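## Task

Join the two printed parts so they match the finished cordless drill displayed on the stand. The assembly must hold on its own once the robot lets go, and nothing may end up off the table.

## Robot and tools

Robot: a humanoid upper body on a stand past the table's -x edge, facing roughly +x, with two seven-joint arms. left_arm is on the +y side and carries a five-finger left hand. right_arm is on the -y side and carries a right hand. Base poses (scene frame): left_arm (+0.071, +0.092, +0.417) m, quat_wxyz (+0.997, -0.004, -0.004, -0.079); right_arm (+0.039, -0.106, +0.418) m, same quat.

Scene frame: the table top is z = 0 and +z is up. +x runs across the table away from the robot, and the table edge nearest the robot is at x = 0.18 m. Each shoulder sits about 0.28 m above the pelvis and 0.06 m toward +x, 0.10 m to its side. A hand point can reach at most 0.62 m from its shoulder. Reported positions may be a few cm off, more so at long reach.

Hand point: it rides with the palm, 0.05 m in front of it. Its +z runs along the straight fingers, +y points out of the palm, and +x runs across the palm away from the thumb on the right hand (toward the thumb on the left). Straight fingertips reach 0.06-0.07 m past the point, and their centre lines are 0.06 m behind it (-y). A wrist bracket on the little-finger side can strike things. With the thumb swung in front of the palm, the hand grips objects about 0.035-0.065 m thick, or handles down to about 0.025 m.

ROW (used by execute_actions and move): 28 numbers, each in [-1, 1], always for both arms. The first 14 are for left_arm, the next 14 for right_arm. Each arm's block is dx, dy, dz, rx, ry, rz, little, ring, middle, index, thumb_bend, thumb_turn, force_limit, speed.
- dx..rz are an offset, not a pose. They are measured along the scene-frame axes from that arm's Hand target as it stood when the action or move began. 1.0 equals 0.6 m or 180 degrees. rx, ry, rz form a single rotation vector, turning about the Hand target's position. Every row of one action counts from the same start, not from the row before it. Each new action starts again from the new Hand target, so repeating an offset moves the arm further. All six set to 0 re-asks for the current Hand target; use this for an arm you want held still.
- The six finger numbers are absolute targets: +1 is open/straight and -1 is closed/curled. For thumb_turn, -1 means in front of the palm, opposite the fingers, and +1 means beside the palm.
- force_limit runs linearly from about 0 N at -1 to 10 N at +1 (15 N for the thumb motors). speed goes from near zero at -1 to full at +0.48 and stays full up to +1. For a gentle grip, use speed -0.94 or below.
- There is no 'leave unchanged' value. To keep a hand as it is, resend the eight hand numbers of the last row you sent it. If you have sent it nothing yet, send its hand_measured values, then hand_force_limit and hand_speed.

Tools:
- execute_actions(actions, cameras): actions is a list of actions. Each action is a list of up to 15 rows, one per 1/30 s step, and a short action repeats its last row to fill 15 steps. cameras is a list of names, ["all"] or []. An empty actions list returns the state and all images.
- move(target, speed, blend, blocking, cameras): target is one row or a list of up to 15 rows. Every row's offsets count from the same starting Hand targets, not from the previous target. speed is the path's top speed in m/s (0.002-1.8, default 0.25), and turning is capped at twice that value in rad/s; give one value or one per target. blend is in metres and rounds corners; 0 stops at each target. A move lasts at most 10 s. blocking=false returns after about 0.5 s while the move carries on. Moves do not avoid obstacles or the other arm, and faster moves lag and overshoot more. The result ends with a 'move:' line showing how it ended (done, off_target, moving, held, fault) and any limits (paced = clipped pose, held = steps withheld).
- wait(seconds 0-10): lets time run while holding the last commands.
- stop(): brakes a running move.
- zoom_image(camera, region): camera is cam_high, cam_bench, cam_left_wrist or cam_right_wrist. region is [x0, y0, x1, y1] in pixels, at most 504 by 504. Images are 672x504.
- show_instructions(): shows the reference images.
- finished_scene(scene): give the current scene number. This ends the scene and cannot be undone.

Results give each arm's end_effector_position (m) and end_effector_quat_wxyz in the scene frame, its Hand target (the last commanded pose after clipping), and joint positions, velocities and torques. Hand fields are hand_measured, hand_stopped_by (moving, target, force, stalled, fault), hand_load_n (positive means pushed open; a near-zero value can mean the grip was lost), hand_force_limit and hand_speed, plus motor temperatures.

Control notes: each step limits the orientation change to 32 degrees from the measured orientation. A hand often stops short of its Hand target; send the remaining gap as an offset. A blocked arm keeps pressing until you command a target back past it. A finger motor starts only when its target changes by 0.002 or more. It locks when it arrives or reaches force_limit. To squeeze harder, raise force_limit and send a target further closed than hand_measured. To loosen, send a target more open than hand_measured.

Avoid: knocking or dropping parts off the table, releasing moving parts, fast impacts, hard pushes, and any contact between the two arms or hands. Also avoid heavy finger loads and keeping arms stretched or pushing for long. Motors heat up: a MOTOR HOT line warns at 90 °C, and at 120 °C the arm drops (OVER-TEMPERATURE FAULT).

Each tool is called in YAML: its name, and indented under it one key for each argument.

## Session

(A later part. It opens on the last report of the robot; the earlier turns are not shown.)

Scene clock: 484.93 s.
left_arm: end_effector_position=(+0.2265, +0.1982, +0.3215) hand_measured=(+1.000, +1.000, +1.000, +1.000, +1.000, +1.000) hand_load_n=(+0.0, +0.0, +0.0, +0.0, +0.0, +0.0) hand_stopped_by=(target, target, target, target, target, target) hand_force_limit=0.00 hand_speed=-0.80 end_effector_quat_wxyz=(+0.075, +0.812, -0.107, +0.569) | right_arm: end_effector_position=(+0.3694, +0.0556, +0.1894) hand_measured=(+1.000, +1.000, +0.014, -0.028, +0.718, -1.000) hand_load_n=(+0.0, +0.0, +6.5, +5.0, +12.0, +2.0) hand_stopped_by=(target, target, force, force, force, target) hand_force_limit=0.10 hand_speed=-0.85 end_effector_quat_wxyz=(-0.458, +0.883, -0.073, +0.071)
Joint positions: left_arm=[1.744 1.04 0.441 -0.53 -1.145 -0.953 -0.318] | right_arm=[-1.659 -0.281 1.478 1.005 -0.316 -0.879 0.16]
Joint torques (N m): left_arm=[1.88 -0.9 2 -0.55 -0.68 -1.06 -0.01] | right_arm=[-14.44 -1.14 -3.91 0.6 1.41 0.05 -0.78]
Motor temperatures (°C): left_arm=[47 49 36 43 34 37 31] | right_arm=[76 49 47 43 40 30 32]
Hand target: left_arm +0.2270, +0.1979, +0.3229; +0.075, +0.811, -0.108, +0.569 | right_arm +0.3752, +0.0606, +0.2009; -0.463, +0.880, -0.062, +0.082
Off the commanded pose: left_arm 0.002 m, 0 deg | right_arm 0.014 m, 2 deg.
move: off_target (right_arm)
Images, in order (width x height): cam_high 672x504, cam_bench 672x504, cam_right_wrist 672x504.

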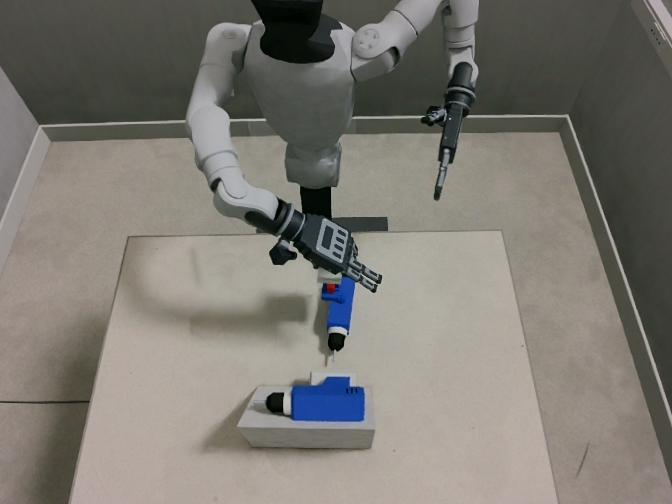

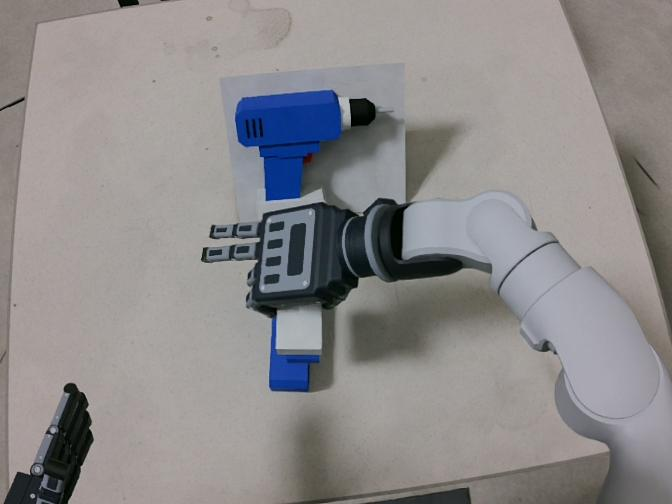

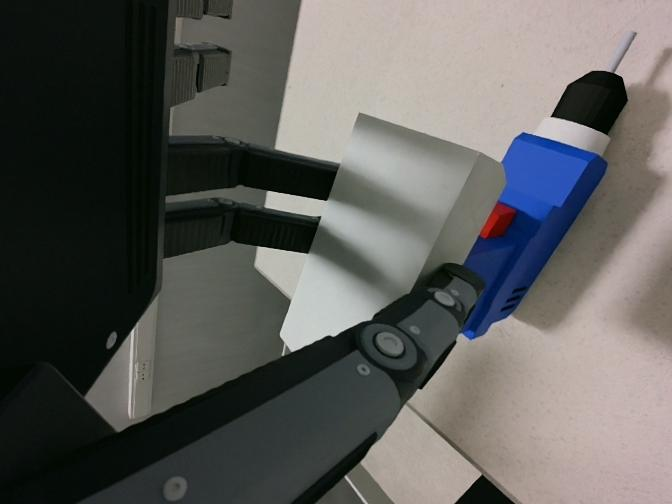

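move:
  target: [0,0,0,0,0,0,1,1,1,1,1,1,0,-0.8,0.016,0.033,-0.027,0,0,0,1,1,-0.5,-0.5,0,-1,0.1,-0.85]
  speed: 0.06
  cameras: ["cam_high","cam_bench","cam_right_wrist"]

zoom_image:
  camera: "cam_bench"
  region: [230, 270, 370, 410]

zoom_image:
  camera: "cam_high"
  region: [300, 250, 390, 350]

zoom_image:
  camera: "cam_right_wrist"
  region: [400, 100, 672, 380]

Scene clock: 498.30 s.
left_arm: end_effector_position=(+0.2265, +0.1982, +0.3215) hand_measured=(+1.000, +1.000, +1.000, +1.000, +1.000, +1.000) hand_load_n=(+0.0, +0.0, +0.0, +0.0, -0.5, +0.0) hand_stopped_by=(target, target, target, target, target, target) hand_force_limit=0.00 hand_speed=-0.80 end_effector_quat_wxyz=(+0.075, +0.812, -0.107, +0.569) | right_arm: end_effector_position=(+0.3779, +0.0770, +0.1732) hand_measured=(+1.000, +1.000, +0.014, -0.028, +0.718, -1.000) hand_load_n=(+0.0, +0.0, +7.0, +5.0, +12.0, +2.5) hand_stopped_by=(target, target, force, force, force, target) hand_force_limit=0.10 hand_speed=-0.85 end_effector_quat_wxyz=(-0.462, +0.880, -0.080, +0.084)
Joint positions: left_arm=[1.744 1.04 0.441 -0.53 -1.145 -0.953 -0.318] | right_arm=[-1.659 -0.036 1.498 1.399 -0.411 -0.983 0.017]
Joint torques (N m): left_arm=[1.89 -0.9 1.99 -0.53 -0.67 -1.06 -0.01] | right_arm=[-15.12 -1.01 -1.77 0.72 1.6 0.06 -0.79]
Motor temperatures (°C): left_arm=[48 48 36 43 34 37 31] | right_arm=[91 48 47 43 40 30 32]
Hand target: left_arm +0.2270, +0.1979, +0.3229; +0.075, +0.811, -0.108, +0.569 | right_arm +0.3848, +0.0804, +0.1847; -0.463, +0.880, -0.062, +0.082
Off the commanded pose: left_arm 0.002 m, 0 deg | right_arm 0.014 m, 2 deg.
MOTOR HOT: joint 1 (shoulder pitch) of the right arm reports 91 °C; the controller stops that arm at 120 °C. To cool a motor, set the load down, stop pushing, or move to a pose that needs little force.
move: off_target (right_arm)
Images, in order (width x height): cam_high 672x504, cam_bench 672x504, cam_right_wrist 672x504.

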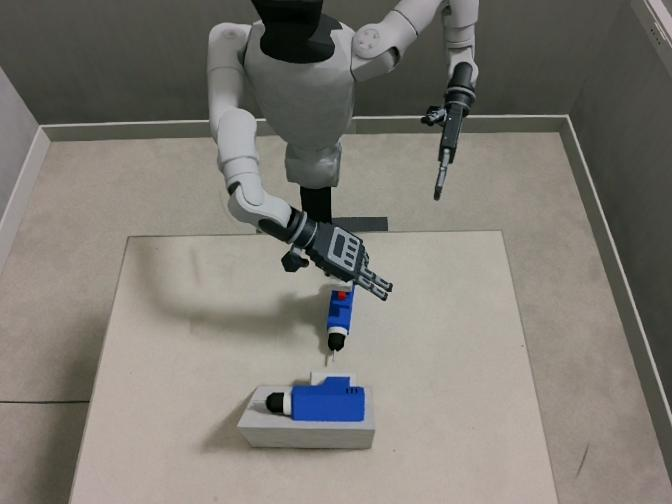

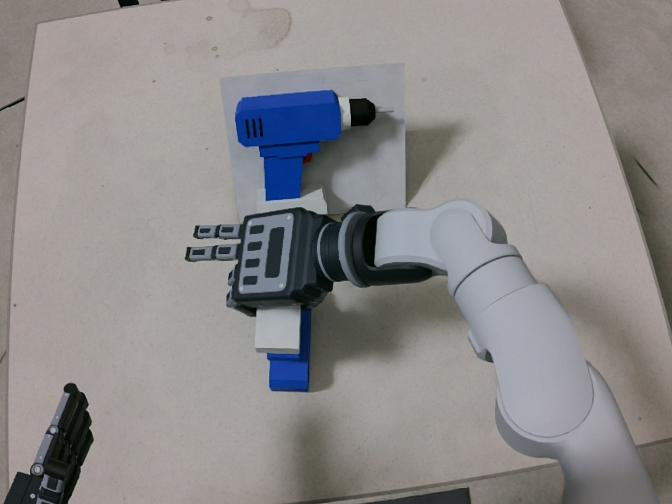

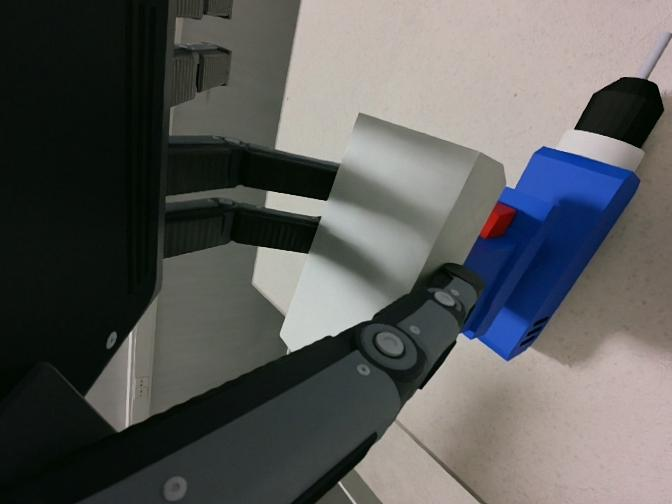

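Scaled by 3.600 from the camera's 672x504 image, which has a finer 960x720 frame.

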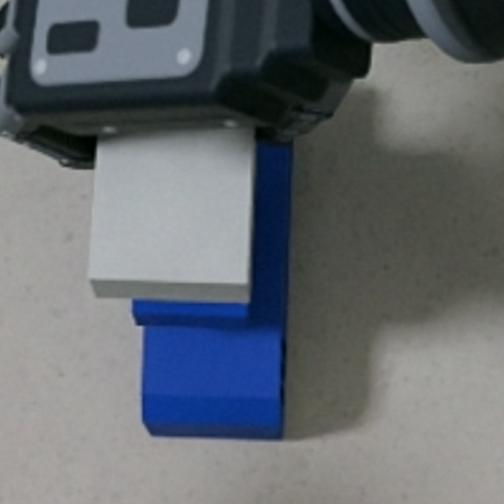

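Scaled by 5.040 from the camera's 672x504 image, which has a finer 960x720 frame.

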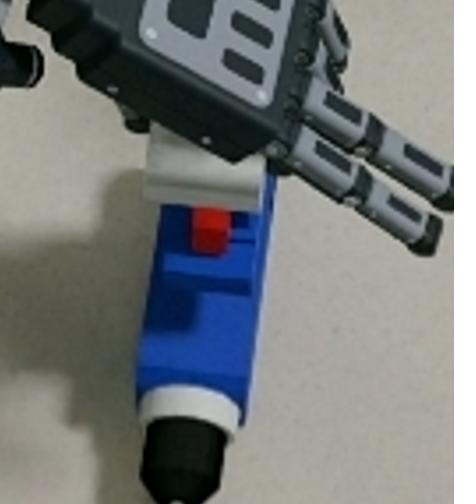

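Scaled by 1.800 from the camera's 672x504 image, which has a finer 960x720 frame.

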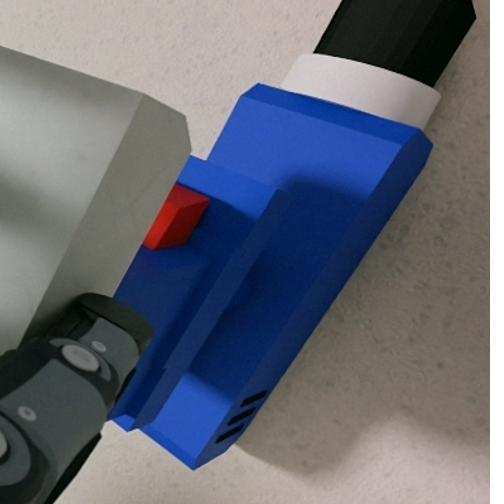

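move:
  target: [0,0,0,0,0,0,1,1,1,1,1,1,0,-0.8,0.0,-0.008,-0.035,0,0,0,1,1,-0.5,-0.5,0,-1,0.1,-0.85]
  speed: 0.05
  cameras: ["cam_high","cam_bench","cam_right_wrist"]

zoom_image:
  camera: "cam_bench"
  region: [230, 270, 370, 410]

zoom_image:
  camera: "cam_high"
  region: [300, 250, 390, 350]

zoom_image:
  camera: "cam_right_wrist"
  region: [400, 100, 672, 380]

Scene clock: 508.50 s.
left_arm: end_effector_position=(+0.2265, +0.1982, +0.3215) hand_measured=(+1.000, +1.000, +1.000, +1.000, +1.000, +1.000) hand_load_n=(+0.0, +0.0, +0.0, +0.0, +0.0, +0.0) hand_stopped_by=(target, target, target, target, target, target) hand_force_limit=0.00 hand_speed=-0.80 end_effector_quat_wxyz=(+0.075, +0.812, -0.107, +0.569) | right_arm: end_effector_position=(+0.3867, +0.0755, +0.1675) hand_measured=(+1.000, +1.000, +0.014, -0.028, +0.718, -1.000) hand_load_n=(+0.0, +0.0, +6.5, +4.5, +12.0, +2.5) hand_stopped_by=(target, target, force, force, force, target) hand_force_limit=0.10 hand_speed=-0.85 end_effector_quat_wxyz=(-0.461, +0.878, -0.064, +0.109)
Joint positions: left_arm=[1.744 1.04 0.441 -0.53 -1.145 -0.953 -0.318] | right_arm=[-1.659 -0.011 1.551 1.437 -0.469 -0.959 -0.088]
Joint torques (N m): left_arm=[1.88 -0.9 2 -0.54 -0.67 -1.06 -0.01] | right_arm=[-9.72 -0.94 -1.74 1.09 1.59 0.16 -0.77]
Motor temperatures (°C): left_arm=[48 48 36 43 34 37 31] | right_arm=[98 48 46 43 40 30 32]
Hand target: left_arm +0.2270, +0.1979, +0.3229; +0.075, +0.811, -0.108, +0.569 | right_arm +0.3848, +0.0756, +0.1637; -0.463, +0.880, -0.062, +0.082
Off the commanded pose: left_arm 0.002 m, 0 deg | right_arm 0.004 m, 3 deg.
MOTOR HOT: still on. Joint 1 (shoulder pitch) of the right arm reports 98 °C.
move: off_target (right_arm)
Images, in order (width x height): cam_high 672x504, cam_bench 672x504, cam_right_wrist 672x504.

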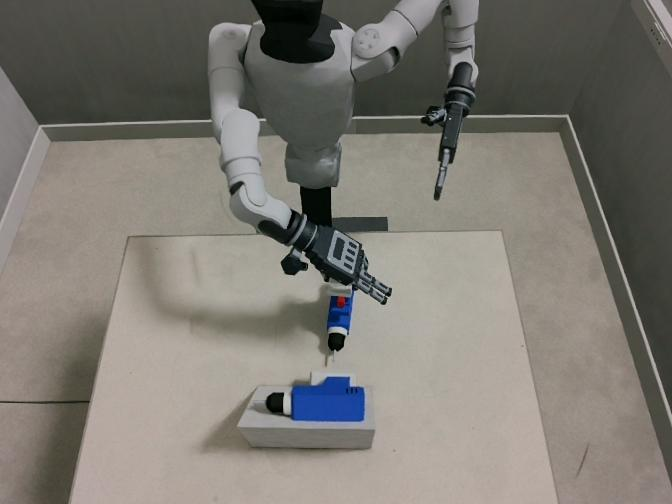

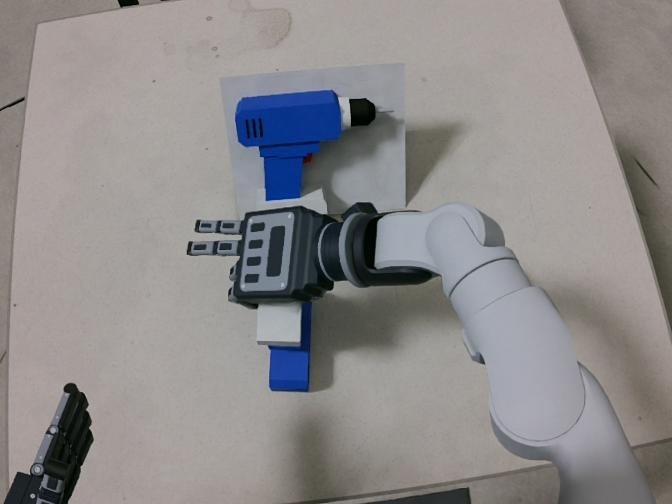

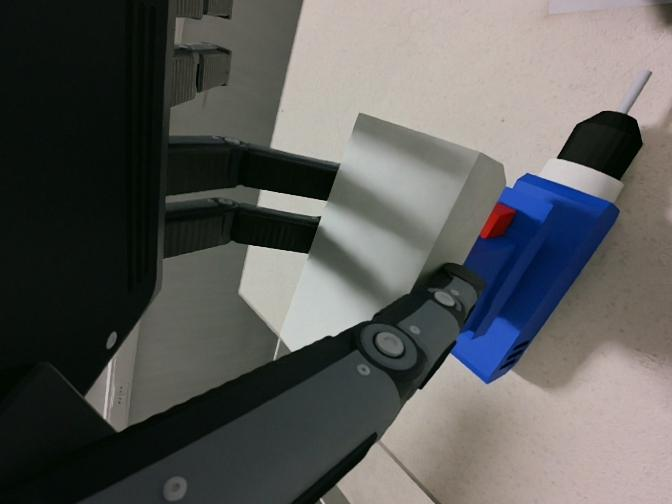

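Scaled by 3.600 from the camera's 672x504 image, which has a finer 960x720 frame.

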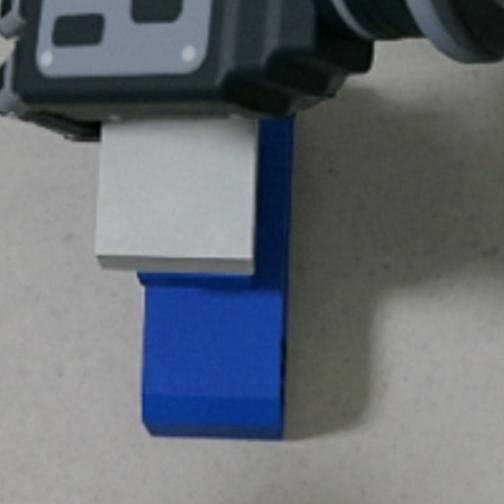

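Scaled by 5.040 from the camera's 672x504 image, which has a finer 960x720 frame.

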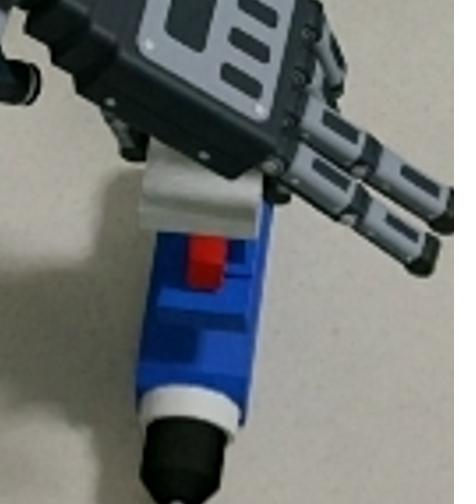

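Scaled by 1.800 from the camera's 672x504 image, which has a finer 960x720 frame.

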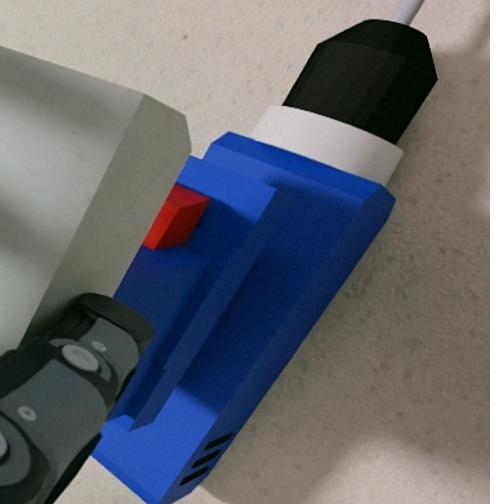

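move:
  target:
    - [0,0,0,0,0,0,1,1,1,1,1,1,0,-0.8,-0.02,0.0,0.07,0,0,0,1,1,-0.5,-0.5,0,-1,0.1,-0.85]
    - [0,0,0,0,0,0,1,1,1,1,1,1,0,-0.8,-0.12,-0.2,0.14,0,0,0,1,1,-0.5,-0.5,0,-1,0.1,-0.85]
  speed: 0.2

wait:
  seconds: 10

wait:
  seconds: 10

wait:
  seconds: 10

Scene clock: 520.20 s.
left_arm: end_effector_position=(+0.2265, +0.1982, +0.3215) hand_measured=(+1.000, +1.000, +1.000, +1.000, +1.000, +1.000) hand_load_n=(+0.0, +0.0, +0.0, +0.0, +0.0, +0.0) hand_stopped_by=(target, target, target, target, target, target) hand_force_limit=0.00 hand_speed=-0.80 end_effector_quat_wxyz=(+0.075, +0.812, -0.107, +0.569) | right_arm: end_effector_position=(+0.3137, -0.0432, +0.2494) hand_measured=(+1.000, +1.000, +0.014, -0.028, +0.718, -1.000) hand_load_n=(+0.0, +0.0, +6.5, +4.5, +12.0, +2.5) hand_stopped_by=(target, target, force, force, force, target) hand_force_limit=0.10 hand_speed=-0.85 end_effector_quat_wxyz=(-0.462, +0.881, -0.059, +0.083)
Joint positions: left_arm=[1.744 1.04 0.441 -0.53 -1.145 -0.953 -0.318] | right_arm=[-1.66 -1.04 1.429 0.144 -0.198 -0.8 0.272]
Joint torques (N m): left_arm=[1.88 -0.91 2 -0.54 -0.67 -1.06 -0.01] | right_arm=[-8.44 -2.06 -4.2 -0.34 1.54 0.32 -0.76]
Motor temperatures (°C): left_arm=[48 48 36 43 34 37 31] | right_arm=[87 48 45 43 41 30 32]
Hand target: left_arm +0.2270, +0.1979, +0.3229; +0.075, +0.811, -0.108, +0.569 | right_arm +0.3128, -0.0444, +0.2477; -0.463, +0.880, -0.062, +0.082
Off the commanded pose: left_arm 0.002 m, 0 deg | right_arm 0.002 m, 0 deg.
MOTOR HOT: cleared for the motors of the right arm.
move: done

Scene clock: 530.20 s.
left_arm: end_effector_position=(+0.2265, +0.1982, +0.3215) hand_measured=(+1.000, +1.000, +1.000, +1.000, +1.000, +1.000) hand_load_n=(+0.0, +0.0, +0.0, +0.0, -0.5, +0.0) hand_stopped_by=(target, target, target, target, target, target) hand_force_limit=0.00 hand_speed=-0.80 end_effector_quat_wxyz=(+0.075, +0.812, -0.107, +0.569) | right_arm: end_effector_position=(+0.3137, -0.0432, +0.2494) hand_measured=(+1.000, +1.000, +0.014, -0.028, +0.718, -1.000) hand_load_n=(+0.0, +0.0, +7.0, +5.0, +12.0, +2.5) hand_stopped_by=(target, target, force, force, force, target) hand_force_limit=0.10 hand_speed=-0.85 end_effector_quat_wxyz=(-0.462, +0.881, -0.059, +0.083)
Joint positions: left_arm=[1.744 1.04 0.441 -0.53 -1.145 -0.953 -0.318] | right_arm=[-1.66 -1.04 1.429 0.144 -0.198 -0.8 0.272]
Joint torques (N m): left_arm=[1.88 -0.9 2 -0.54 -0.67 -1.06 -0.01] | right_arm=[-8.37 -2.07 -4.34 -0.47 1.46 0.36 -0.78]
Motor temperatures (°C): left_arm=[48 48 36 43 34 37 31] | right_arm=[80 49 46 43 40 30 32]
Hand target: left_arm +0.2270, +0.1979, +0.3229; +0.075, +0.811, -0.108, +0.569 | right_arm +0.3128, -0.0444, +0.2477; -0.463, +0.880, -0.062, +0.082
Off the commanded pose: left_arm 0.002 m, 0 deg | right_arm 0.002 m, 0 deg.
wait: 10.00 s; at rest by 0.17 s

Scene clock: 540.20 s.
left_arm: end_effector_position=(+0.2265, +0.1982, +0.3215) hand_measured=(+1.000, +1.000, +1.000, +1.000, +1.000, +1.000) hand_load_n=(+0.0, +0.0, +0.0, +0.0, +0.0, +0.0) hand_stopped_by=(target, target, target, target, target, target) hand_force_limit=0.00 hand_speed=-0.80 end_effector_quat_wxyz=(+0.075, +0.812, -0.107, +0.569) | right_arm: end_effector_position=(+0.3137, -0.0432, +0.2494) hand_measured=(+1.000, +1.000, +0.014, -0.028, +0.718, -1.000) hand_load_n=(+0.0, +0.0, +6.5, +5.0, +12.0, +2.5) hand_stopped_by=(target, target, force, force, force, target) hand_force_limit=0.10 hand_speed=-0.85 end_effector_quat_wxyz=(-0.462, +0.881, -0.059, +0.083)
Joint positions: left_arm=[1.744 1.04 0.441 -0.53 -1.145 -0.953 -0.318] | right_arm=[-1.66 -1.04 1.429 0.144 -0.198 -0.8 0.272]
Joint velocities: left_arm=[-0.003 -0.012 -0.017 0.003 -0.005 0.012 0.021] | right_arm=[within noise]
Joint torques (N m): left_arm=[1.89 -0.9 1.99 -0.54 -0.68 -1.06 -0.01] | right_arm=[-8.39 -2.08 -4.19 -0.22 1.44 0.34 -0.78]
Motor temperatures (°C): left_arm=[48 48 36 43 34 37 31] | right_arm=[77 49 47 43 40 30 32]
Hand target: left_arm +0.2270, +0.1979, +0.3229; +0.075, +0.811, -0.108, +0.569 | right_arm +0.3128, -0.0444, +0.2477; -0.463, +0.880, -0.062, +0.082
Off the commanded pose: left_arm 0.002 m, 0 deg | right_arm 0.002 m, 0 deg.
wait: 10.00 s; at rest by 0.17 s

Scene clock: 550.20 s.
left_arm: end_effector_position=(+0.2265, +0.1982, +0.3215) hand_measured=(+1.000, +1.000, +1.000, +1.000, +1.000, +1.000) hand_load_n=(+0.0, +0.0, +0.0, +0.0, +0.0, +0.0) hand_stopped_by=(target, target, target, target, target, target) hand_force_limit=0.00 hand_speed=-0.80 end_effector_quat_wxyz=(+0.075, +0.812, -0.107, +0.569) | right_arm: end_effector_position=(+0.3137, -0.0432, +0.2494) hand_measured=(+1.000, +1.000, +0.014, -0.028, +0.718, -1.000) hand_load_n=(+0.0, +0.0, +7.0, +4.5, +12.0, +2.5) hand_stopped_by=(target, target, force, force, force, target) hand_force_limit=0.10 hand_speed=-0.85 end_effector_quat_wxyz=(-0.462, +0.881, -0.059, +0.083)
Joint positions: left_arm=[1.744 1.04 0.441 -0.53 -1.145 -0.953 -0.318] | right_arm=[-1.66 -1.04 1.429 0.144 -0.198 -0.8 0.272]
Joint torques (N m): left_arm=[1.88 -0.91 2 -0.54 -0.68 -1.06 -0.01] | right_arm=[-8.26 -2.04 -4.32 -0.28 1.59 0.35 -0.77]
Motor temperatures (°C): left_arm=[48 48 37 43 34 37 31] | right_arm=[76 50 48 43 40 30 32]
Hand target: left_arm +0.2270, +0.1979, +0.3229; +0.075, +0.811, -0.108, +0.569 | right_arm +0.3128, -0.0444, +0.2477; -0.463, +0.880, -0.062, +0.082
Off the commanded pose: left_arm 0.002 m, 0 deg | right_arm 0.002 m, 0 deg.
wait: 10.00 s; at rest by 0.17 s

move:
  target: [0,0,0,0,0,0,1,1,1,1,1,1,0,-0.8,0.02,-0.09,-0.07,0.174,-0.034,-0.111,1,1,-0.5,-0.5,0,-1,0.1,-0.85]
  speed: 0.2

Scene clock: 563.87 s.
left_arm: end_effector_position=(+0.2265, +0.1982, +0.3215) hand_measured=(+1.000, +1.000, +1.000, +1.000, +1.000, +1.000) hand_load_n=(+0.0, +0.0, +0.0, +0.0, +0.0, +0.0) hand_stopped_by=(target, target, target, target, target, target) hand_force_limit=0.00 hand_speed=-0.80 end_effector_quat_wxyz=(+0.075, +0.812, -0.107, +0.569) | right_arm: end_effector_position=(+0.3265, -0.1002, +0.2069) hand_measured=(+1.000, +1.000, +0.014, -0.028, +0.718, -1.000) hand_load_n=(+0.0, +0.0, +7.0, +4.5, +12.0, +1.5) hand_stopped_by=(target, target, force, force, force, target) hand_force_limit=0.10 hand_speed=-0.85 end_effector_quat_wxyz=(+0.660, -0.696, +0.206, -0.191)
Joint positions: left_arm=[1.744 1.04 0.441 -0.53 -1.145 -0.953 -0.318] | right_arm=[-1.111 -1.214 1.439 0.271 -0.571 -0.655 -0.77]
Joint torques (N m): left_arm=[1.89 -0.9 2 -0.54 -0.68 -1.06 -0.01] | right_arm=[-7.24 -2.23 -3.51 0.15 1.53 -0.08 -0.95]
Motor temperatures (°C): left_arm=[48 48 37 43 34 37 31] | right_arm=[74 50 48 43 40 30 32]
Hand target: left_arm +0.2270, +0.1979, +0.3229; +0.075, +0.811, -0.108, +0.569 | right_arm +0.3248, -0.0984, +0.2057; +0.664, -0.694, +0.207, -0.187
Off the commanded pose: left_arm 0.002 m, 0 deg | right_arm 0.003 m, 1 deg.
move: done

move:
  target: [0,0,0,0,0,0,1,1,1,1,1,1,0,-0.8,0.03,-0.17,0.05,0,0,-0.2,1,1,-0.5,-0.5,0,-1,0.1,-0.85]
  speed: 0.2

move:
  target: [0,0,0,0,0,0,1,1,1,1,1,1,0,-0.8,-0.04,0.15,-0.05,0,0,0.1,1,1,-0.5,-0.5,0,-1,0.1,-0.85]
  speed: 0.2

Scene clock: 572.63 s.
left_arm: end_effector_position=(+0.2265, +0.1982, +0.3215) hand_measured=(+1.000, +1.000, +1.000, +1.000, +1.000, +1.000) hand_load_n=(+0.0, +0.0, +0.0, +0.0, +0.0, +0.0) hand_stopped_by=(target, target, target, target, target, target) hand_force_limit=0.00 hand_speed=-0.80 end_effector_quat_wxyz=(+0.075, +0.812, -0.107, +0.569) | right_arm: end_effector_position=(+0.3420, -0.2006, +0.2314) hand_measured=(+1.000, +1.000, +0.014, -0.028, +0.718, -1.000) hand_load_n=(+0.0, +0.0, +7.0, +4.5, +12.0, +2.0) hand_stopped_by=(target, target, force, force, force, target) hand_force_limit=0.10 hand_speed=-0.85 end_effector_quat_wxyz=(+0.572, -0.596, +0.418, -0.379)
Joint positions: left_arm=[1.744 1.04 0.441 -0.53 -1.145 -0.953 -0.318] | right_arm=[-0.362 -1.577 0.796 -0.244 -0.246 -0.115 -0.61]
Joint torques (N m): left_arm=[1.89 -0.9 1.99 -0.54 -0.67 -1.06 -0.01] | right_arm=[-4.48 -4.82 -5.32 -1.23 1.16 0.08 -0.83]
Motor temperatures (°C): left_arm=[48 48 37 43 34 38 31] | right_arm=[72 50 47 43 40 30 32]
Hand target: left_arm +0.2270, +0.1979, +0.3229; +0.075, +0.811, -0.108, +0.569 | right_arm +0.3428, -0.2004, +0.2357; +0.574, -0.596, +0.411, -0.383
Off the commanded pose: left_arm 0.002 m, 0 deg | right_arm 0.004 m, 1 deg.
joint sent to its limit (right arm) — joint 2 (shoulder roll), lower limit. The joint targets still meet the commanded pose.
move: off_target (right_arm)

Scene clock: 573.90 s.
left_arm: end_effector_position=(+0.2265, +0.1982, +0.3215) hand_measured=(+1.000, +1.000, +1.000, +1.000, +1.000, +1.000) hand_load_n=(+0.0, +0.0, +0.0, +0.0, +0.0, +0.0) hand_stopped_by=(target, target, target, target, target, target) hand_force_limit=0.00 hand_speed=-0.80 end_effector_quat_wxyz=(+0.075, +0.812, -0.107, +0.569) | right_arm: end_effector_position=(+0.3136, -0.1128, +0.1992) hand_measured=(+1.000, +1.000, +0.014, -0.028, +0.718, -1.000) hand_load_n=(+0.0, +0.0, +6.5, +4.5, +12.0, +2.0) hand_stopped_by=(target, target, force, force, force, target) hand_force_limit=0.10 hand_speed=-0.85 end_effector_quat_wxyz=(+0.619, -0.658, +0.322, -0.283)
Joint positions: left_arm=[1.744 1.04 0.441 -0.53 -1.145 -0.953 -0.318] | right_arm=[-0.436 -1.322 0.841 -0.232 -0.551 -0.215 -0.484]
Joint torques (N m): left_arm=[1.88 -0.9 2 -0.54 -0.67 -1.06 -0.01] | right_arm=[-7.07 -2.48 -4.48 -0.79 1.17 -0.07 -0.81]
Motor temperatures (°C): left_arm=[48 48 37 43 34 38 31] | right_arm=[71 50 47 43 40 30 32]
Hand target: left_arm +0.2270, +0.1979, +0.3229; +0.075, +0.811, -0.108, +0.569 | right_arm +0.3188, -0.1104, +0.2057; +0.626, -0.653, +0.313, -0.288
Off the commanded pose: left_arm 0.002 m, 0 deg | right_arm 0.009 m, 2 deg.
move: off_target (right_arm)

move:
  target:
    - [0,0,0,0,0,0,1,1,1,1,1,1,0,-0.8,0.05,0.15,0.02,0,0,0.05,1,1,-0.5,-0.5,0,-1,0.1,-0.85]
    - [0,0,0,0,0,0,1,1,1,1,1,1,0,-0.8,0.085,0.26,0.02,-0.1685,0.0616,0.208,1,1,-0.5,-0.5,0,-1,0.1,-0.85]
  speed: 0.2

Scene clock: 586.83 s.
left_arm: end_effector_position=(+0.2265, +0.1982, +0.3215) hand_measured=(+1.000, +1.000, +1.000, +1.000, +1.000, +1.000) hand_load_n=(+0.0, +0.0, +0.0, +0.0, +0.0, +0.0) hand_stopped_by=(target, target, target, target, target, target) hand_force_limit=0.00 hand_speed=-0.80 end_effector_quat_wxyz=(+0.075, +0.812, -0.107, +0.569) | right_arm: end_effector_position=(+0.3641, +0.0413, +0.2068) hand_measured=(+1.000, +1.000, +0.014, -0.028, +0.718, -1.000) hand_load_n=(+0.0, +0.0, +6.5, +5.0, +12.0, +2.0) hand_stopped_by=(target, target, force, force, force, target) hand_force_limit=0.10 hand_speed=-0.85 end_effector_quat_wxyz=(-0.458, +0.883, -0.073, +0.072)
Joint positions: left_arm=[1.744 1.04 0.441 -0.53 -1.145 -0.953 -0.318] | right_arm=[-1.502 -0.36 0.999 0.827 -0.528 -0.914 0.463]
Joint torques (N m): left_arm=[1.89 -0.9 2 -0.54 -0.68 -1.06 -0.01] | right_arm=[-14.32 -0.75 -4.25 -0.62 1.67 0.02 -0.78]
Motor temperatures (°C): left_arm=[48 48 37 43 34 38 31] | right_arm=[73 50 47 43 40 30 32]
Hand target: left_arm +0.2270, +0.1979, +0.3229; +0.075, +0.811, -0.108, +0.569 | right_arm +0.3698, +0.0456, +0.2177; -0.463, +0.880, -0.063, +0.083
Off the commanded pose: left_arm 0.002 m, 0 deg | right_arm 0.013 m, 2 deg.
move: off_target (right_arm)

move:
  target:
    - [0,0,0,0,0,0,1,1,1,1,1,1,0,-0.8,0.0103,0.044,-0.055,0,0,0,1,1,-0.5,-0.5,0,-1,0.1,-0.85]
    - [0,0,0,0,0,0,1,1,1,1,1,1,0,-0.8,0.0103,0.044,-0.095,0,0,0,1,1,-0.5,-0.5,0,-1,0.1,-0.85]
  speed: 0.06
  cameras: ["cam_high","cam_bench","cam_right_wrist"]

zoom_image:
  camera: "cam_bench"
  region: [230, 270, 370, 410]

zoom_image:
  camera: "cam_high"
  region: [300, 250, 390, 350]

zoom_image:
  camera: "cam_right_wrist"
  region: [400, 100, 672, 380]

Scene clock: 600.73 s.
left_arm: end_effector_position=(+0.2265, +0.1982, +0.3215) hand_measured=(+1.000, +1.000, +1.000, +1.000, +1.000, +1.000) hand_load_n=(+0.0, +0.0, +0.0, +0.0, +0.0, +0.0) hand_stopped_by=(target, target, target, target, target, target) hand_force_limit=0.00 hand_speed=-0.80 end_effector_quat_wxyz=(+0.075, +0.812, -0.107, +0.569) | right_arm: end_effector_position=(+0.3717, +0.0704, +0.1540) hand_measured=(+1.000, +1.000, +0.014, -0.028, +0.718, -1.000) hand_load_n=(+0.0, +0.0, +7.0, +5.0, +12.0, +2.5) hand_stopped_by=(target, target, force, force, force, target) hand_force_limit=0.10 hand_speed=-0.85 end_effector_quat_wxyz=(-0.464, +0.879, -0.075, +0.081)
Joint positions: left_arm=[1.744 1.04 0.441 -0.53 -1.145 -0.953 -0.318] | right_arm=[-1.552 -0.048 1.105 1.353 -0.862 -0.979 -0.012]
Joint torques (N m): left_arm=[1.89 -0.9 2 -0.54 -0.67 -1.06 -0.01] | right_arm=[-13.98 -0.72 -1.82 -0.51 1.49 -0.06 -0.69]
Motor temperatures (°C): left_arm=[48 48 37 43 34 38 31] | right_arm=[91 49 47 43 40 30 32]
Hand target: left_arm +0.2270, +0.1979, +0.3229; +0.075, +0.811, -0.108, +0.569 | right_arm +0.3760, +0.0720, +0.1607; -0.463, +0.880, -0.063, +0.083
Off the commanded pose: left_arm 0.002 m, 0 deg | right_arm 0.008 m, 1 deg.
MOTOR HOT: joint 1 (shoulder pitch) of the right arm reports 91 °C; the controller stops that arm at 120 °C. To cool a motor, set the load down, stop pushing, or move to a pose that needs little force.
move: off_target (right_arm)
Images, in order (width x height): cam_high 672x504, cam_bench 672x504, cam_right_wrist 672x504.

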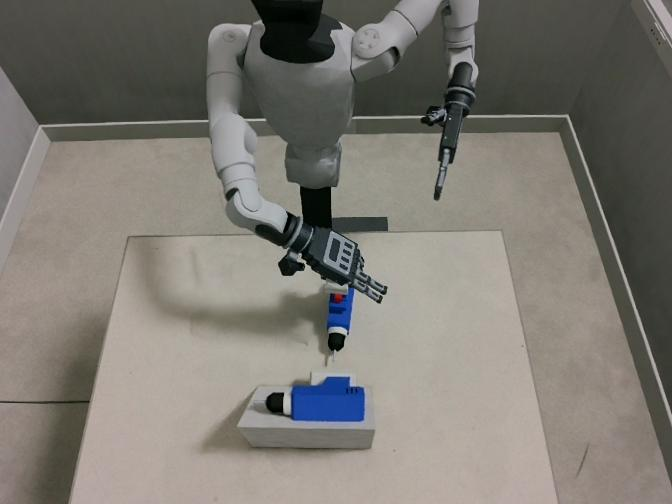

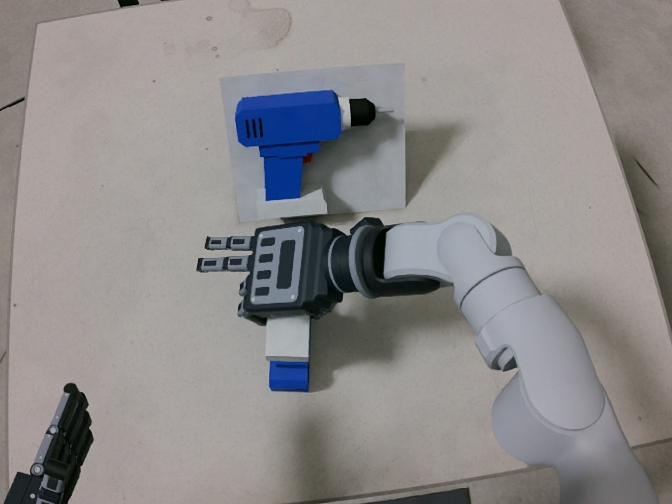

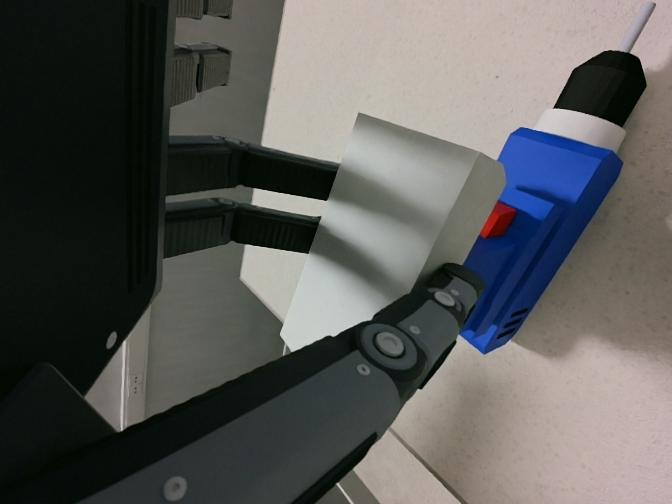

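Scaled by 3.600 from the camera's 672x504 image, which has a finer 960x720 frame.

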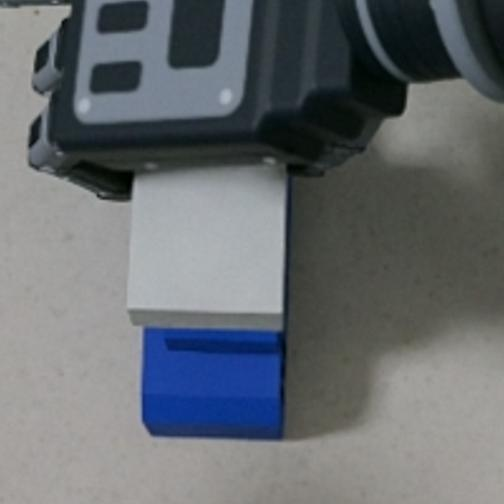

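Scaled by 5.040 from the camera's 672x504 image, which has a finer 960x720 frame.

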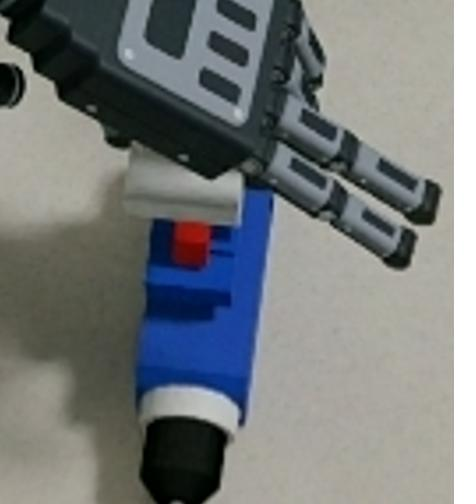

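Scaled by 1.800 from the camera's 672x504 image, which has a finer 960x720 frame.

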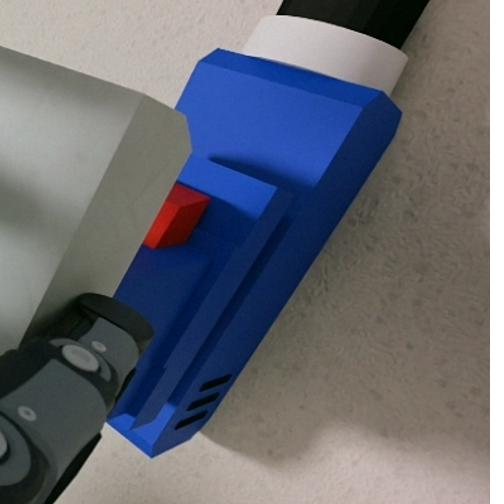

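move:
  target:
    - [0,0,0,0,0,0,1,1,1,1,1,1,0,-0.8,0.010,0.006,0.006,0,0,0,1,1,-0.5,-0.5,0,-1,0.1,-0.85]
    - [0,0,0,0,0,0,1,1,1,1,1,1,0,-0.8,0.010,0.006,-0.025,0,0,0,1,1,-0.5,-0.5,0,-1,0.1,-0.85]
  speed: 0.05
  cameras: ["cam_high","cam_bench","cam_right_wrist"]

zoom_image:
  camera: "cam_bench"
  region: [230, 270, 370, 410]

zoom_image:
  camera: "cam_high"
  region: [300, 250, 390, 350]

zoom_image:
  camera: "cam_right_wrist"
  region: [400, 100, 672, 380]

Scene clock: 613.07 s.
left_arm: end_effector_position=(+0.2265, +0.1982, +0.3215) hand_measured=(+1.000, +1.000, +1.000, +1.000, +1.000, +1.000) hand_load_n=(+0.0, +0.0, +0.0, +0.0, +0.0, +0.0) hand_stopped_by=(target, target, target, target, target, target) hand_force_limit=0.00 hand_speed=-0.80 end_effector_quat_wxyz=(+0.075, +0.812, -0.107, +0.569) | right_arm: end_effector_position=(+0.3827, +0.0777, +0.1517) hand_measured=(+1.000, +1.000, +0.014, -0.028, +0.718, -1.000) hand_load_n=(+0.0, +0.0, +6.5, +4.5, +12.0, +2.5) hand_stopped_by=(target, target, force, force, force, target) hand_force_limit=0.10 hand_speed=-0.85 end_effector_quat_wxyz=(-0.464, +0.877, -0.060, +0.111)
Joint positions: left_arm=[1.744 1.04 0.441 -0.53 -1.145 -0.953 -0.318] | right_arm=[-1.579 0.012 1.153 1.425 -0.914 -0.931 -0.113]
Joint torques (N m): left_arm=[1.88 -0.9 2 -0.54 -0.68 -1.06 -0.01] | right_arm=[-9.51 -0.83 -1.6 -0.09 1.51 0.51 -0.73]
Motor temperatures (°C): left_arm=[48 48 37 43 34 38 31] | right_arm=[90 49 46 43 40 30 32]
Hand target: left_arm +0.2270, +0.1979, +0.3229; +0.075, +0.811, -0.108, +0.569 | right_arm +0.3820, +0.0756, +0.1457; -0.463, +0.880, -0.063, +0.083
Off the commanded pose: left_arm 0.002 m, 0 deg | right_arm 0.006 m, 3 deg.
MOTOR HOT: still on. Joint 1 (shoulder pitch) of the right arm reports 90 °C.
joint sent to its limit (right arm) — joint 2 (shoulder roll), upper limit. The joint targets are off in orientation, not in position.
move: off_target (right_arm)
Images, in order (width x height): cam_high 672x504, cam_bench 672x504, cam_right_wrist 672x504.

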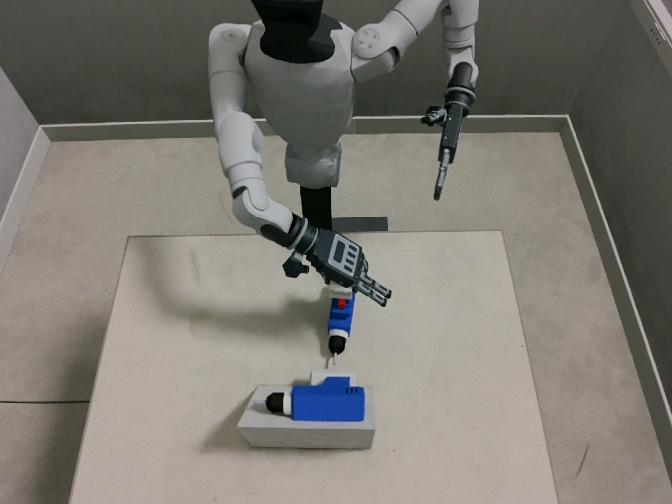

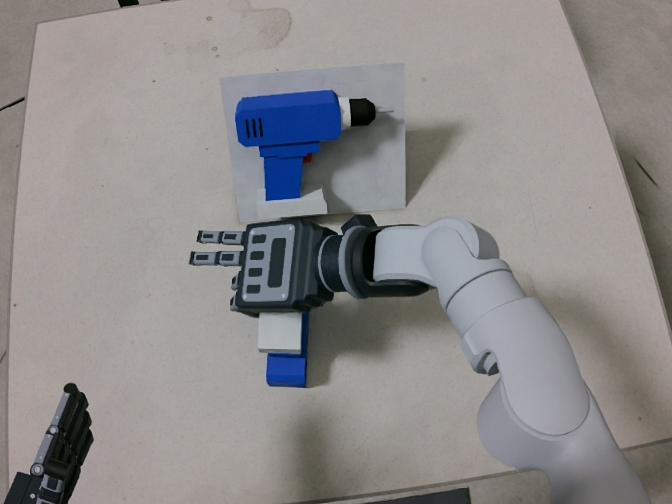

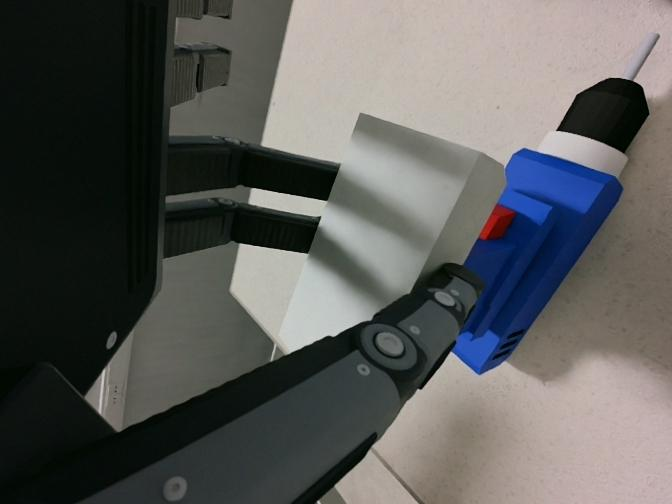

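Scaled by 3.600 from the camera's 672x504 image, which has a finer 960x720 frame.

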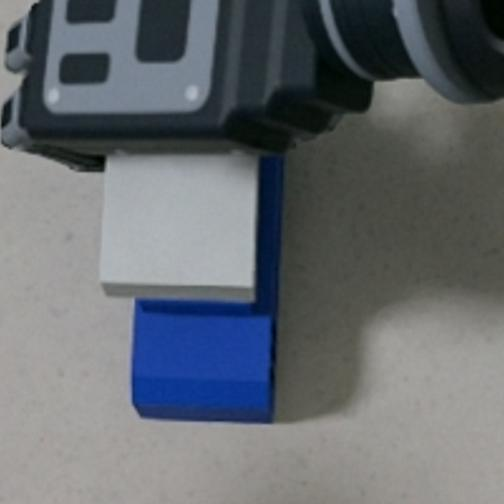

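Scaled by 5.040 from the camera's 672x504 image, which has a finer 960x720 frame.

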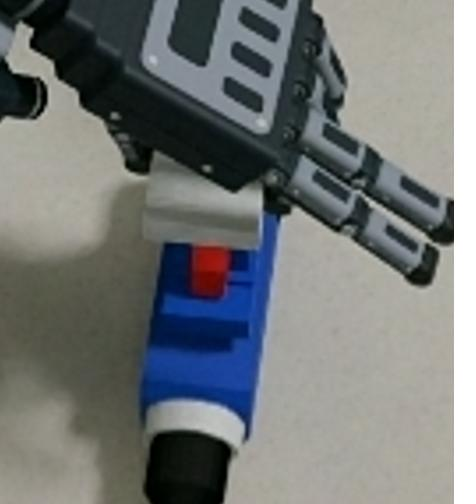

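Scaled by 1.800 from the camera's 672x504 image, which has a finer 960x720 frame.

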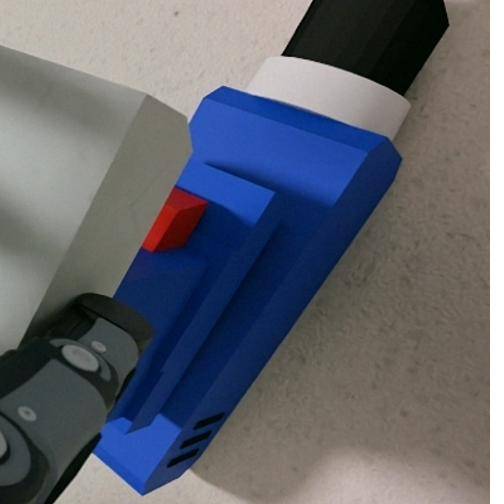

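move:
  target:
    - [0,0,0,0,0,0,1,1,1,1,1,1,0,-0.8,-0.006,0.0,-0.03,0,0,0,1,1,-0.5,-0.5,0,-1,0.1,-0.85]
    - [0,0,0,0,0,0,1,1,1,1,1,1,0,-0.8,-0.006,0.0,-0.05,0,0,0,1,1,-0.5,-0.5,0,-1,0.1,-0.85]
  speed: 0.04
  cameras: ["cam_high","cam_bench","cam_right_wrist"]

zoom_image:
  camera: "cam_high"
  region: [300, 250, 390, 350]

zoom_image:
  camera: "cam_right_wrist"
  region: [400, 100, 672, 380]

Scene clock: 641.63 s.
left_arm: end_effector_position=(+0.2265, +0.1982, +0.3215) hand_measured=(+1.000, +1.000, +1.000, +1.000, +1.000, +1.000) hand_load_n=(+0.0, +0.0, +0.0, +0.0, +0.0, -0.5) hand_stopped_by=(target, target, target, target, target, target) hand_force_limit=0.00 hand_speed=-0.80 end_effector_quat_wxyz=(+0.075, +0.812, -0.107, +0.569) | right_arm: end_effector_position=(+0.3887, +0.0839, +0.1395) hand_measured=(+1.000, +1.000, +0.014, -0.028, +0.718, -1.000) hand_load_n=(+0.0, +0.0, +7.0, +5.5, +11.0, -1.0) hand_stopped_by=(target, target, force, force, force, target) hand_force_limit=0.10 hand_speed=-0.85 end_effector_quat_wxyz=(-0.479, +0.865, -0.061, +0.136)
Joint positions: left_arm=[1.744 1.04 0.441 -0.53 -1.145 -0.953 -0.318] | right_arm=[-1.524 0.01 1.24 1.371 -0.884 -0.817 -0.186]
Joint torques (N m): left_arm=[1.89 -0.9 2 -0.54 -0.68 -1.06 -0.01] | right_arm=[-5.71 -0.39 -0.48 -0.7 1.1 0.58 -0.15]
Motor temperatures (°C): left_arm=[49 48 37 42 34 38 31] | right_arm=[78 48 45 43 40 30 32]
Hand target: left_arm +0.2270, +0.1979, +0.3229; +0.075, +0.811, -0.108, +0.569 | right_arm +0.3784, +0.0756, +0.1157; -0.463, +0.880, -0.063, +0.083
Off the commanded pose: left_arm 0.002 m, 0 deg | right_arm 0.027 m, 7 deg.
MOTOR HOT: cleared for the motors of the right arm.
joint sent to its limit (right arm) — joint 2 (shoulder roll), upper limit. The joint targets are off in orientation, not in position.
move: off_target (right_arm)
Images, in order (width x height): cam_high 672x504, cam_bench 672x504, cam_right_wrist 672x504.

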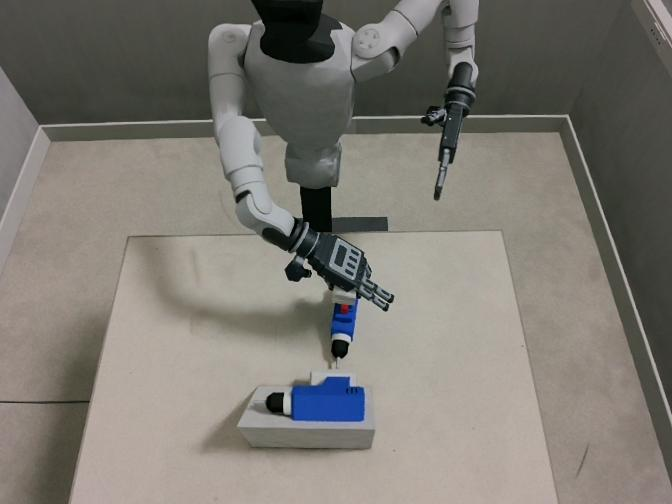

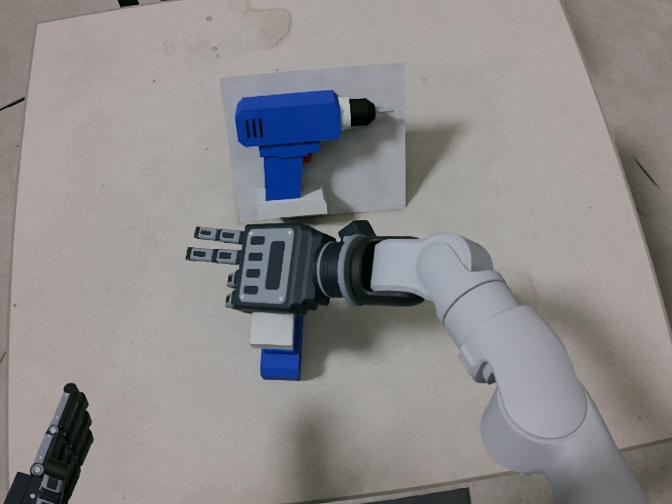

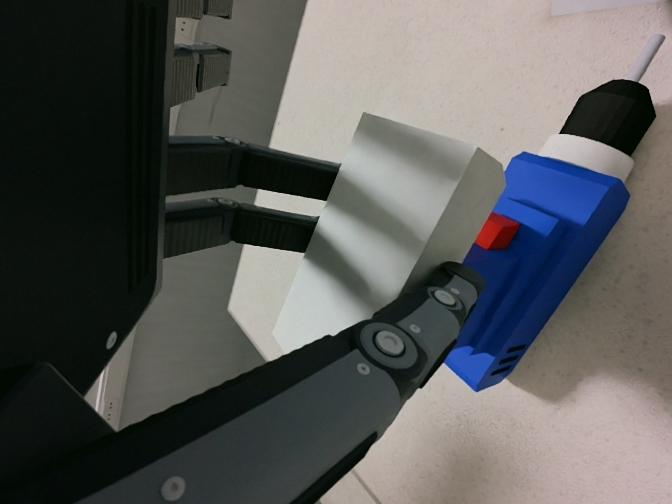

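Scaled by 5.040 from the camera's 672x504 image, which has a finer 960x720 frame.

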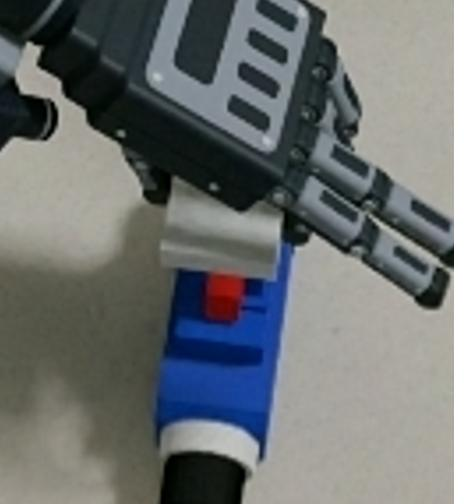

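Scaled by 1.800 from the camera's 672x504 image, which has a finer 960x720 frame.

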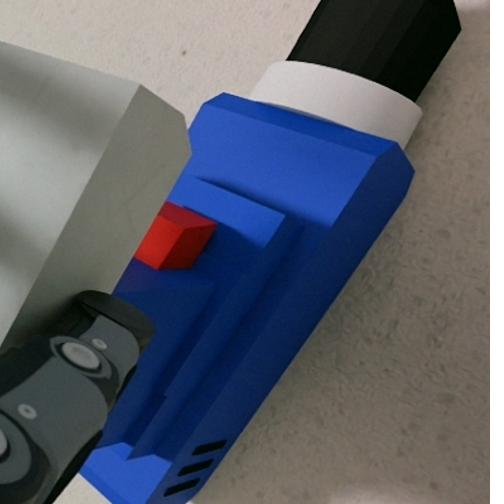

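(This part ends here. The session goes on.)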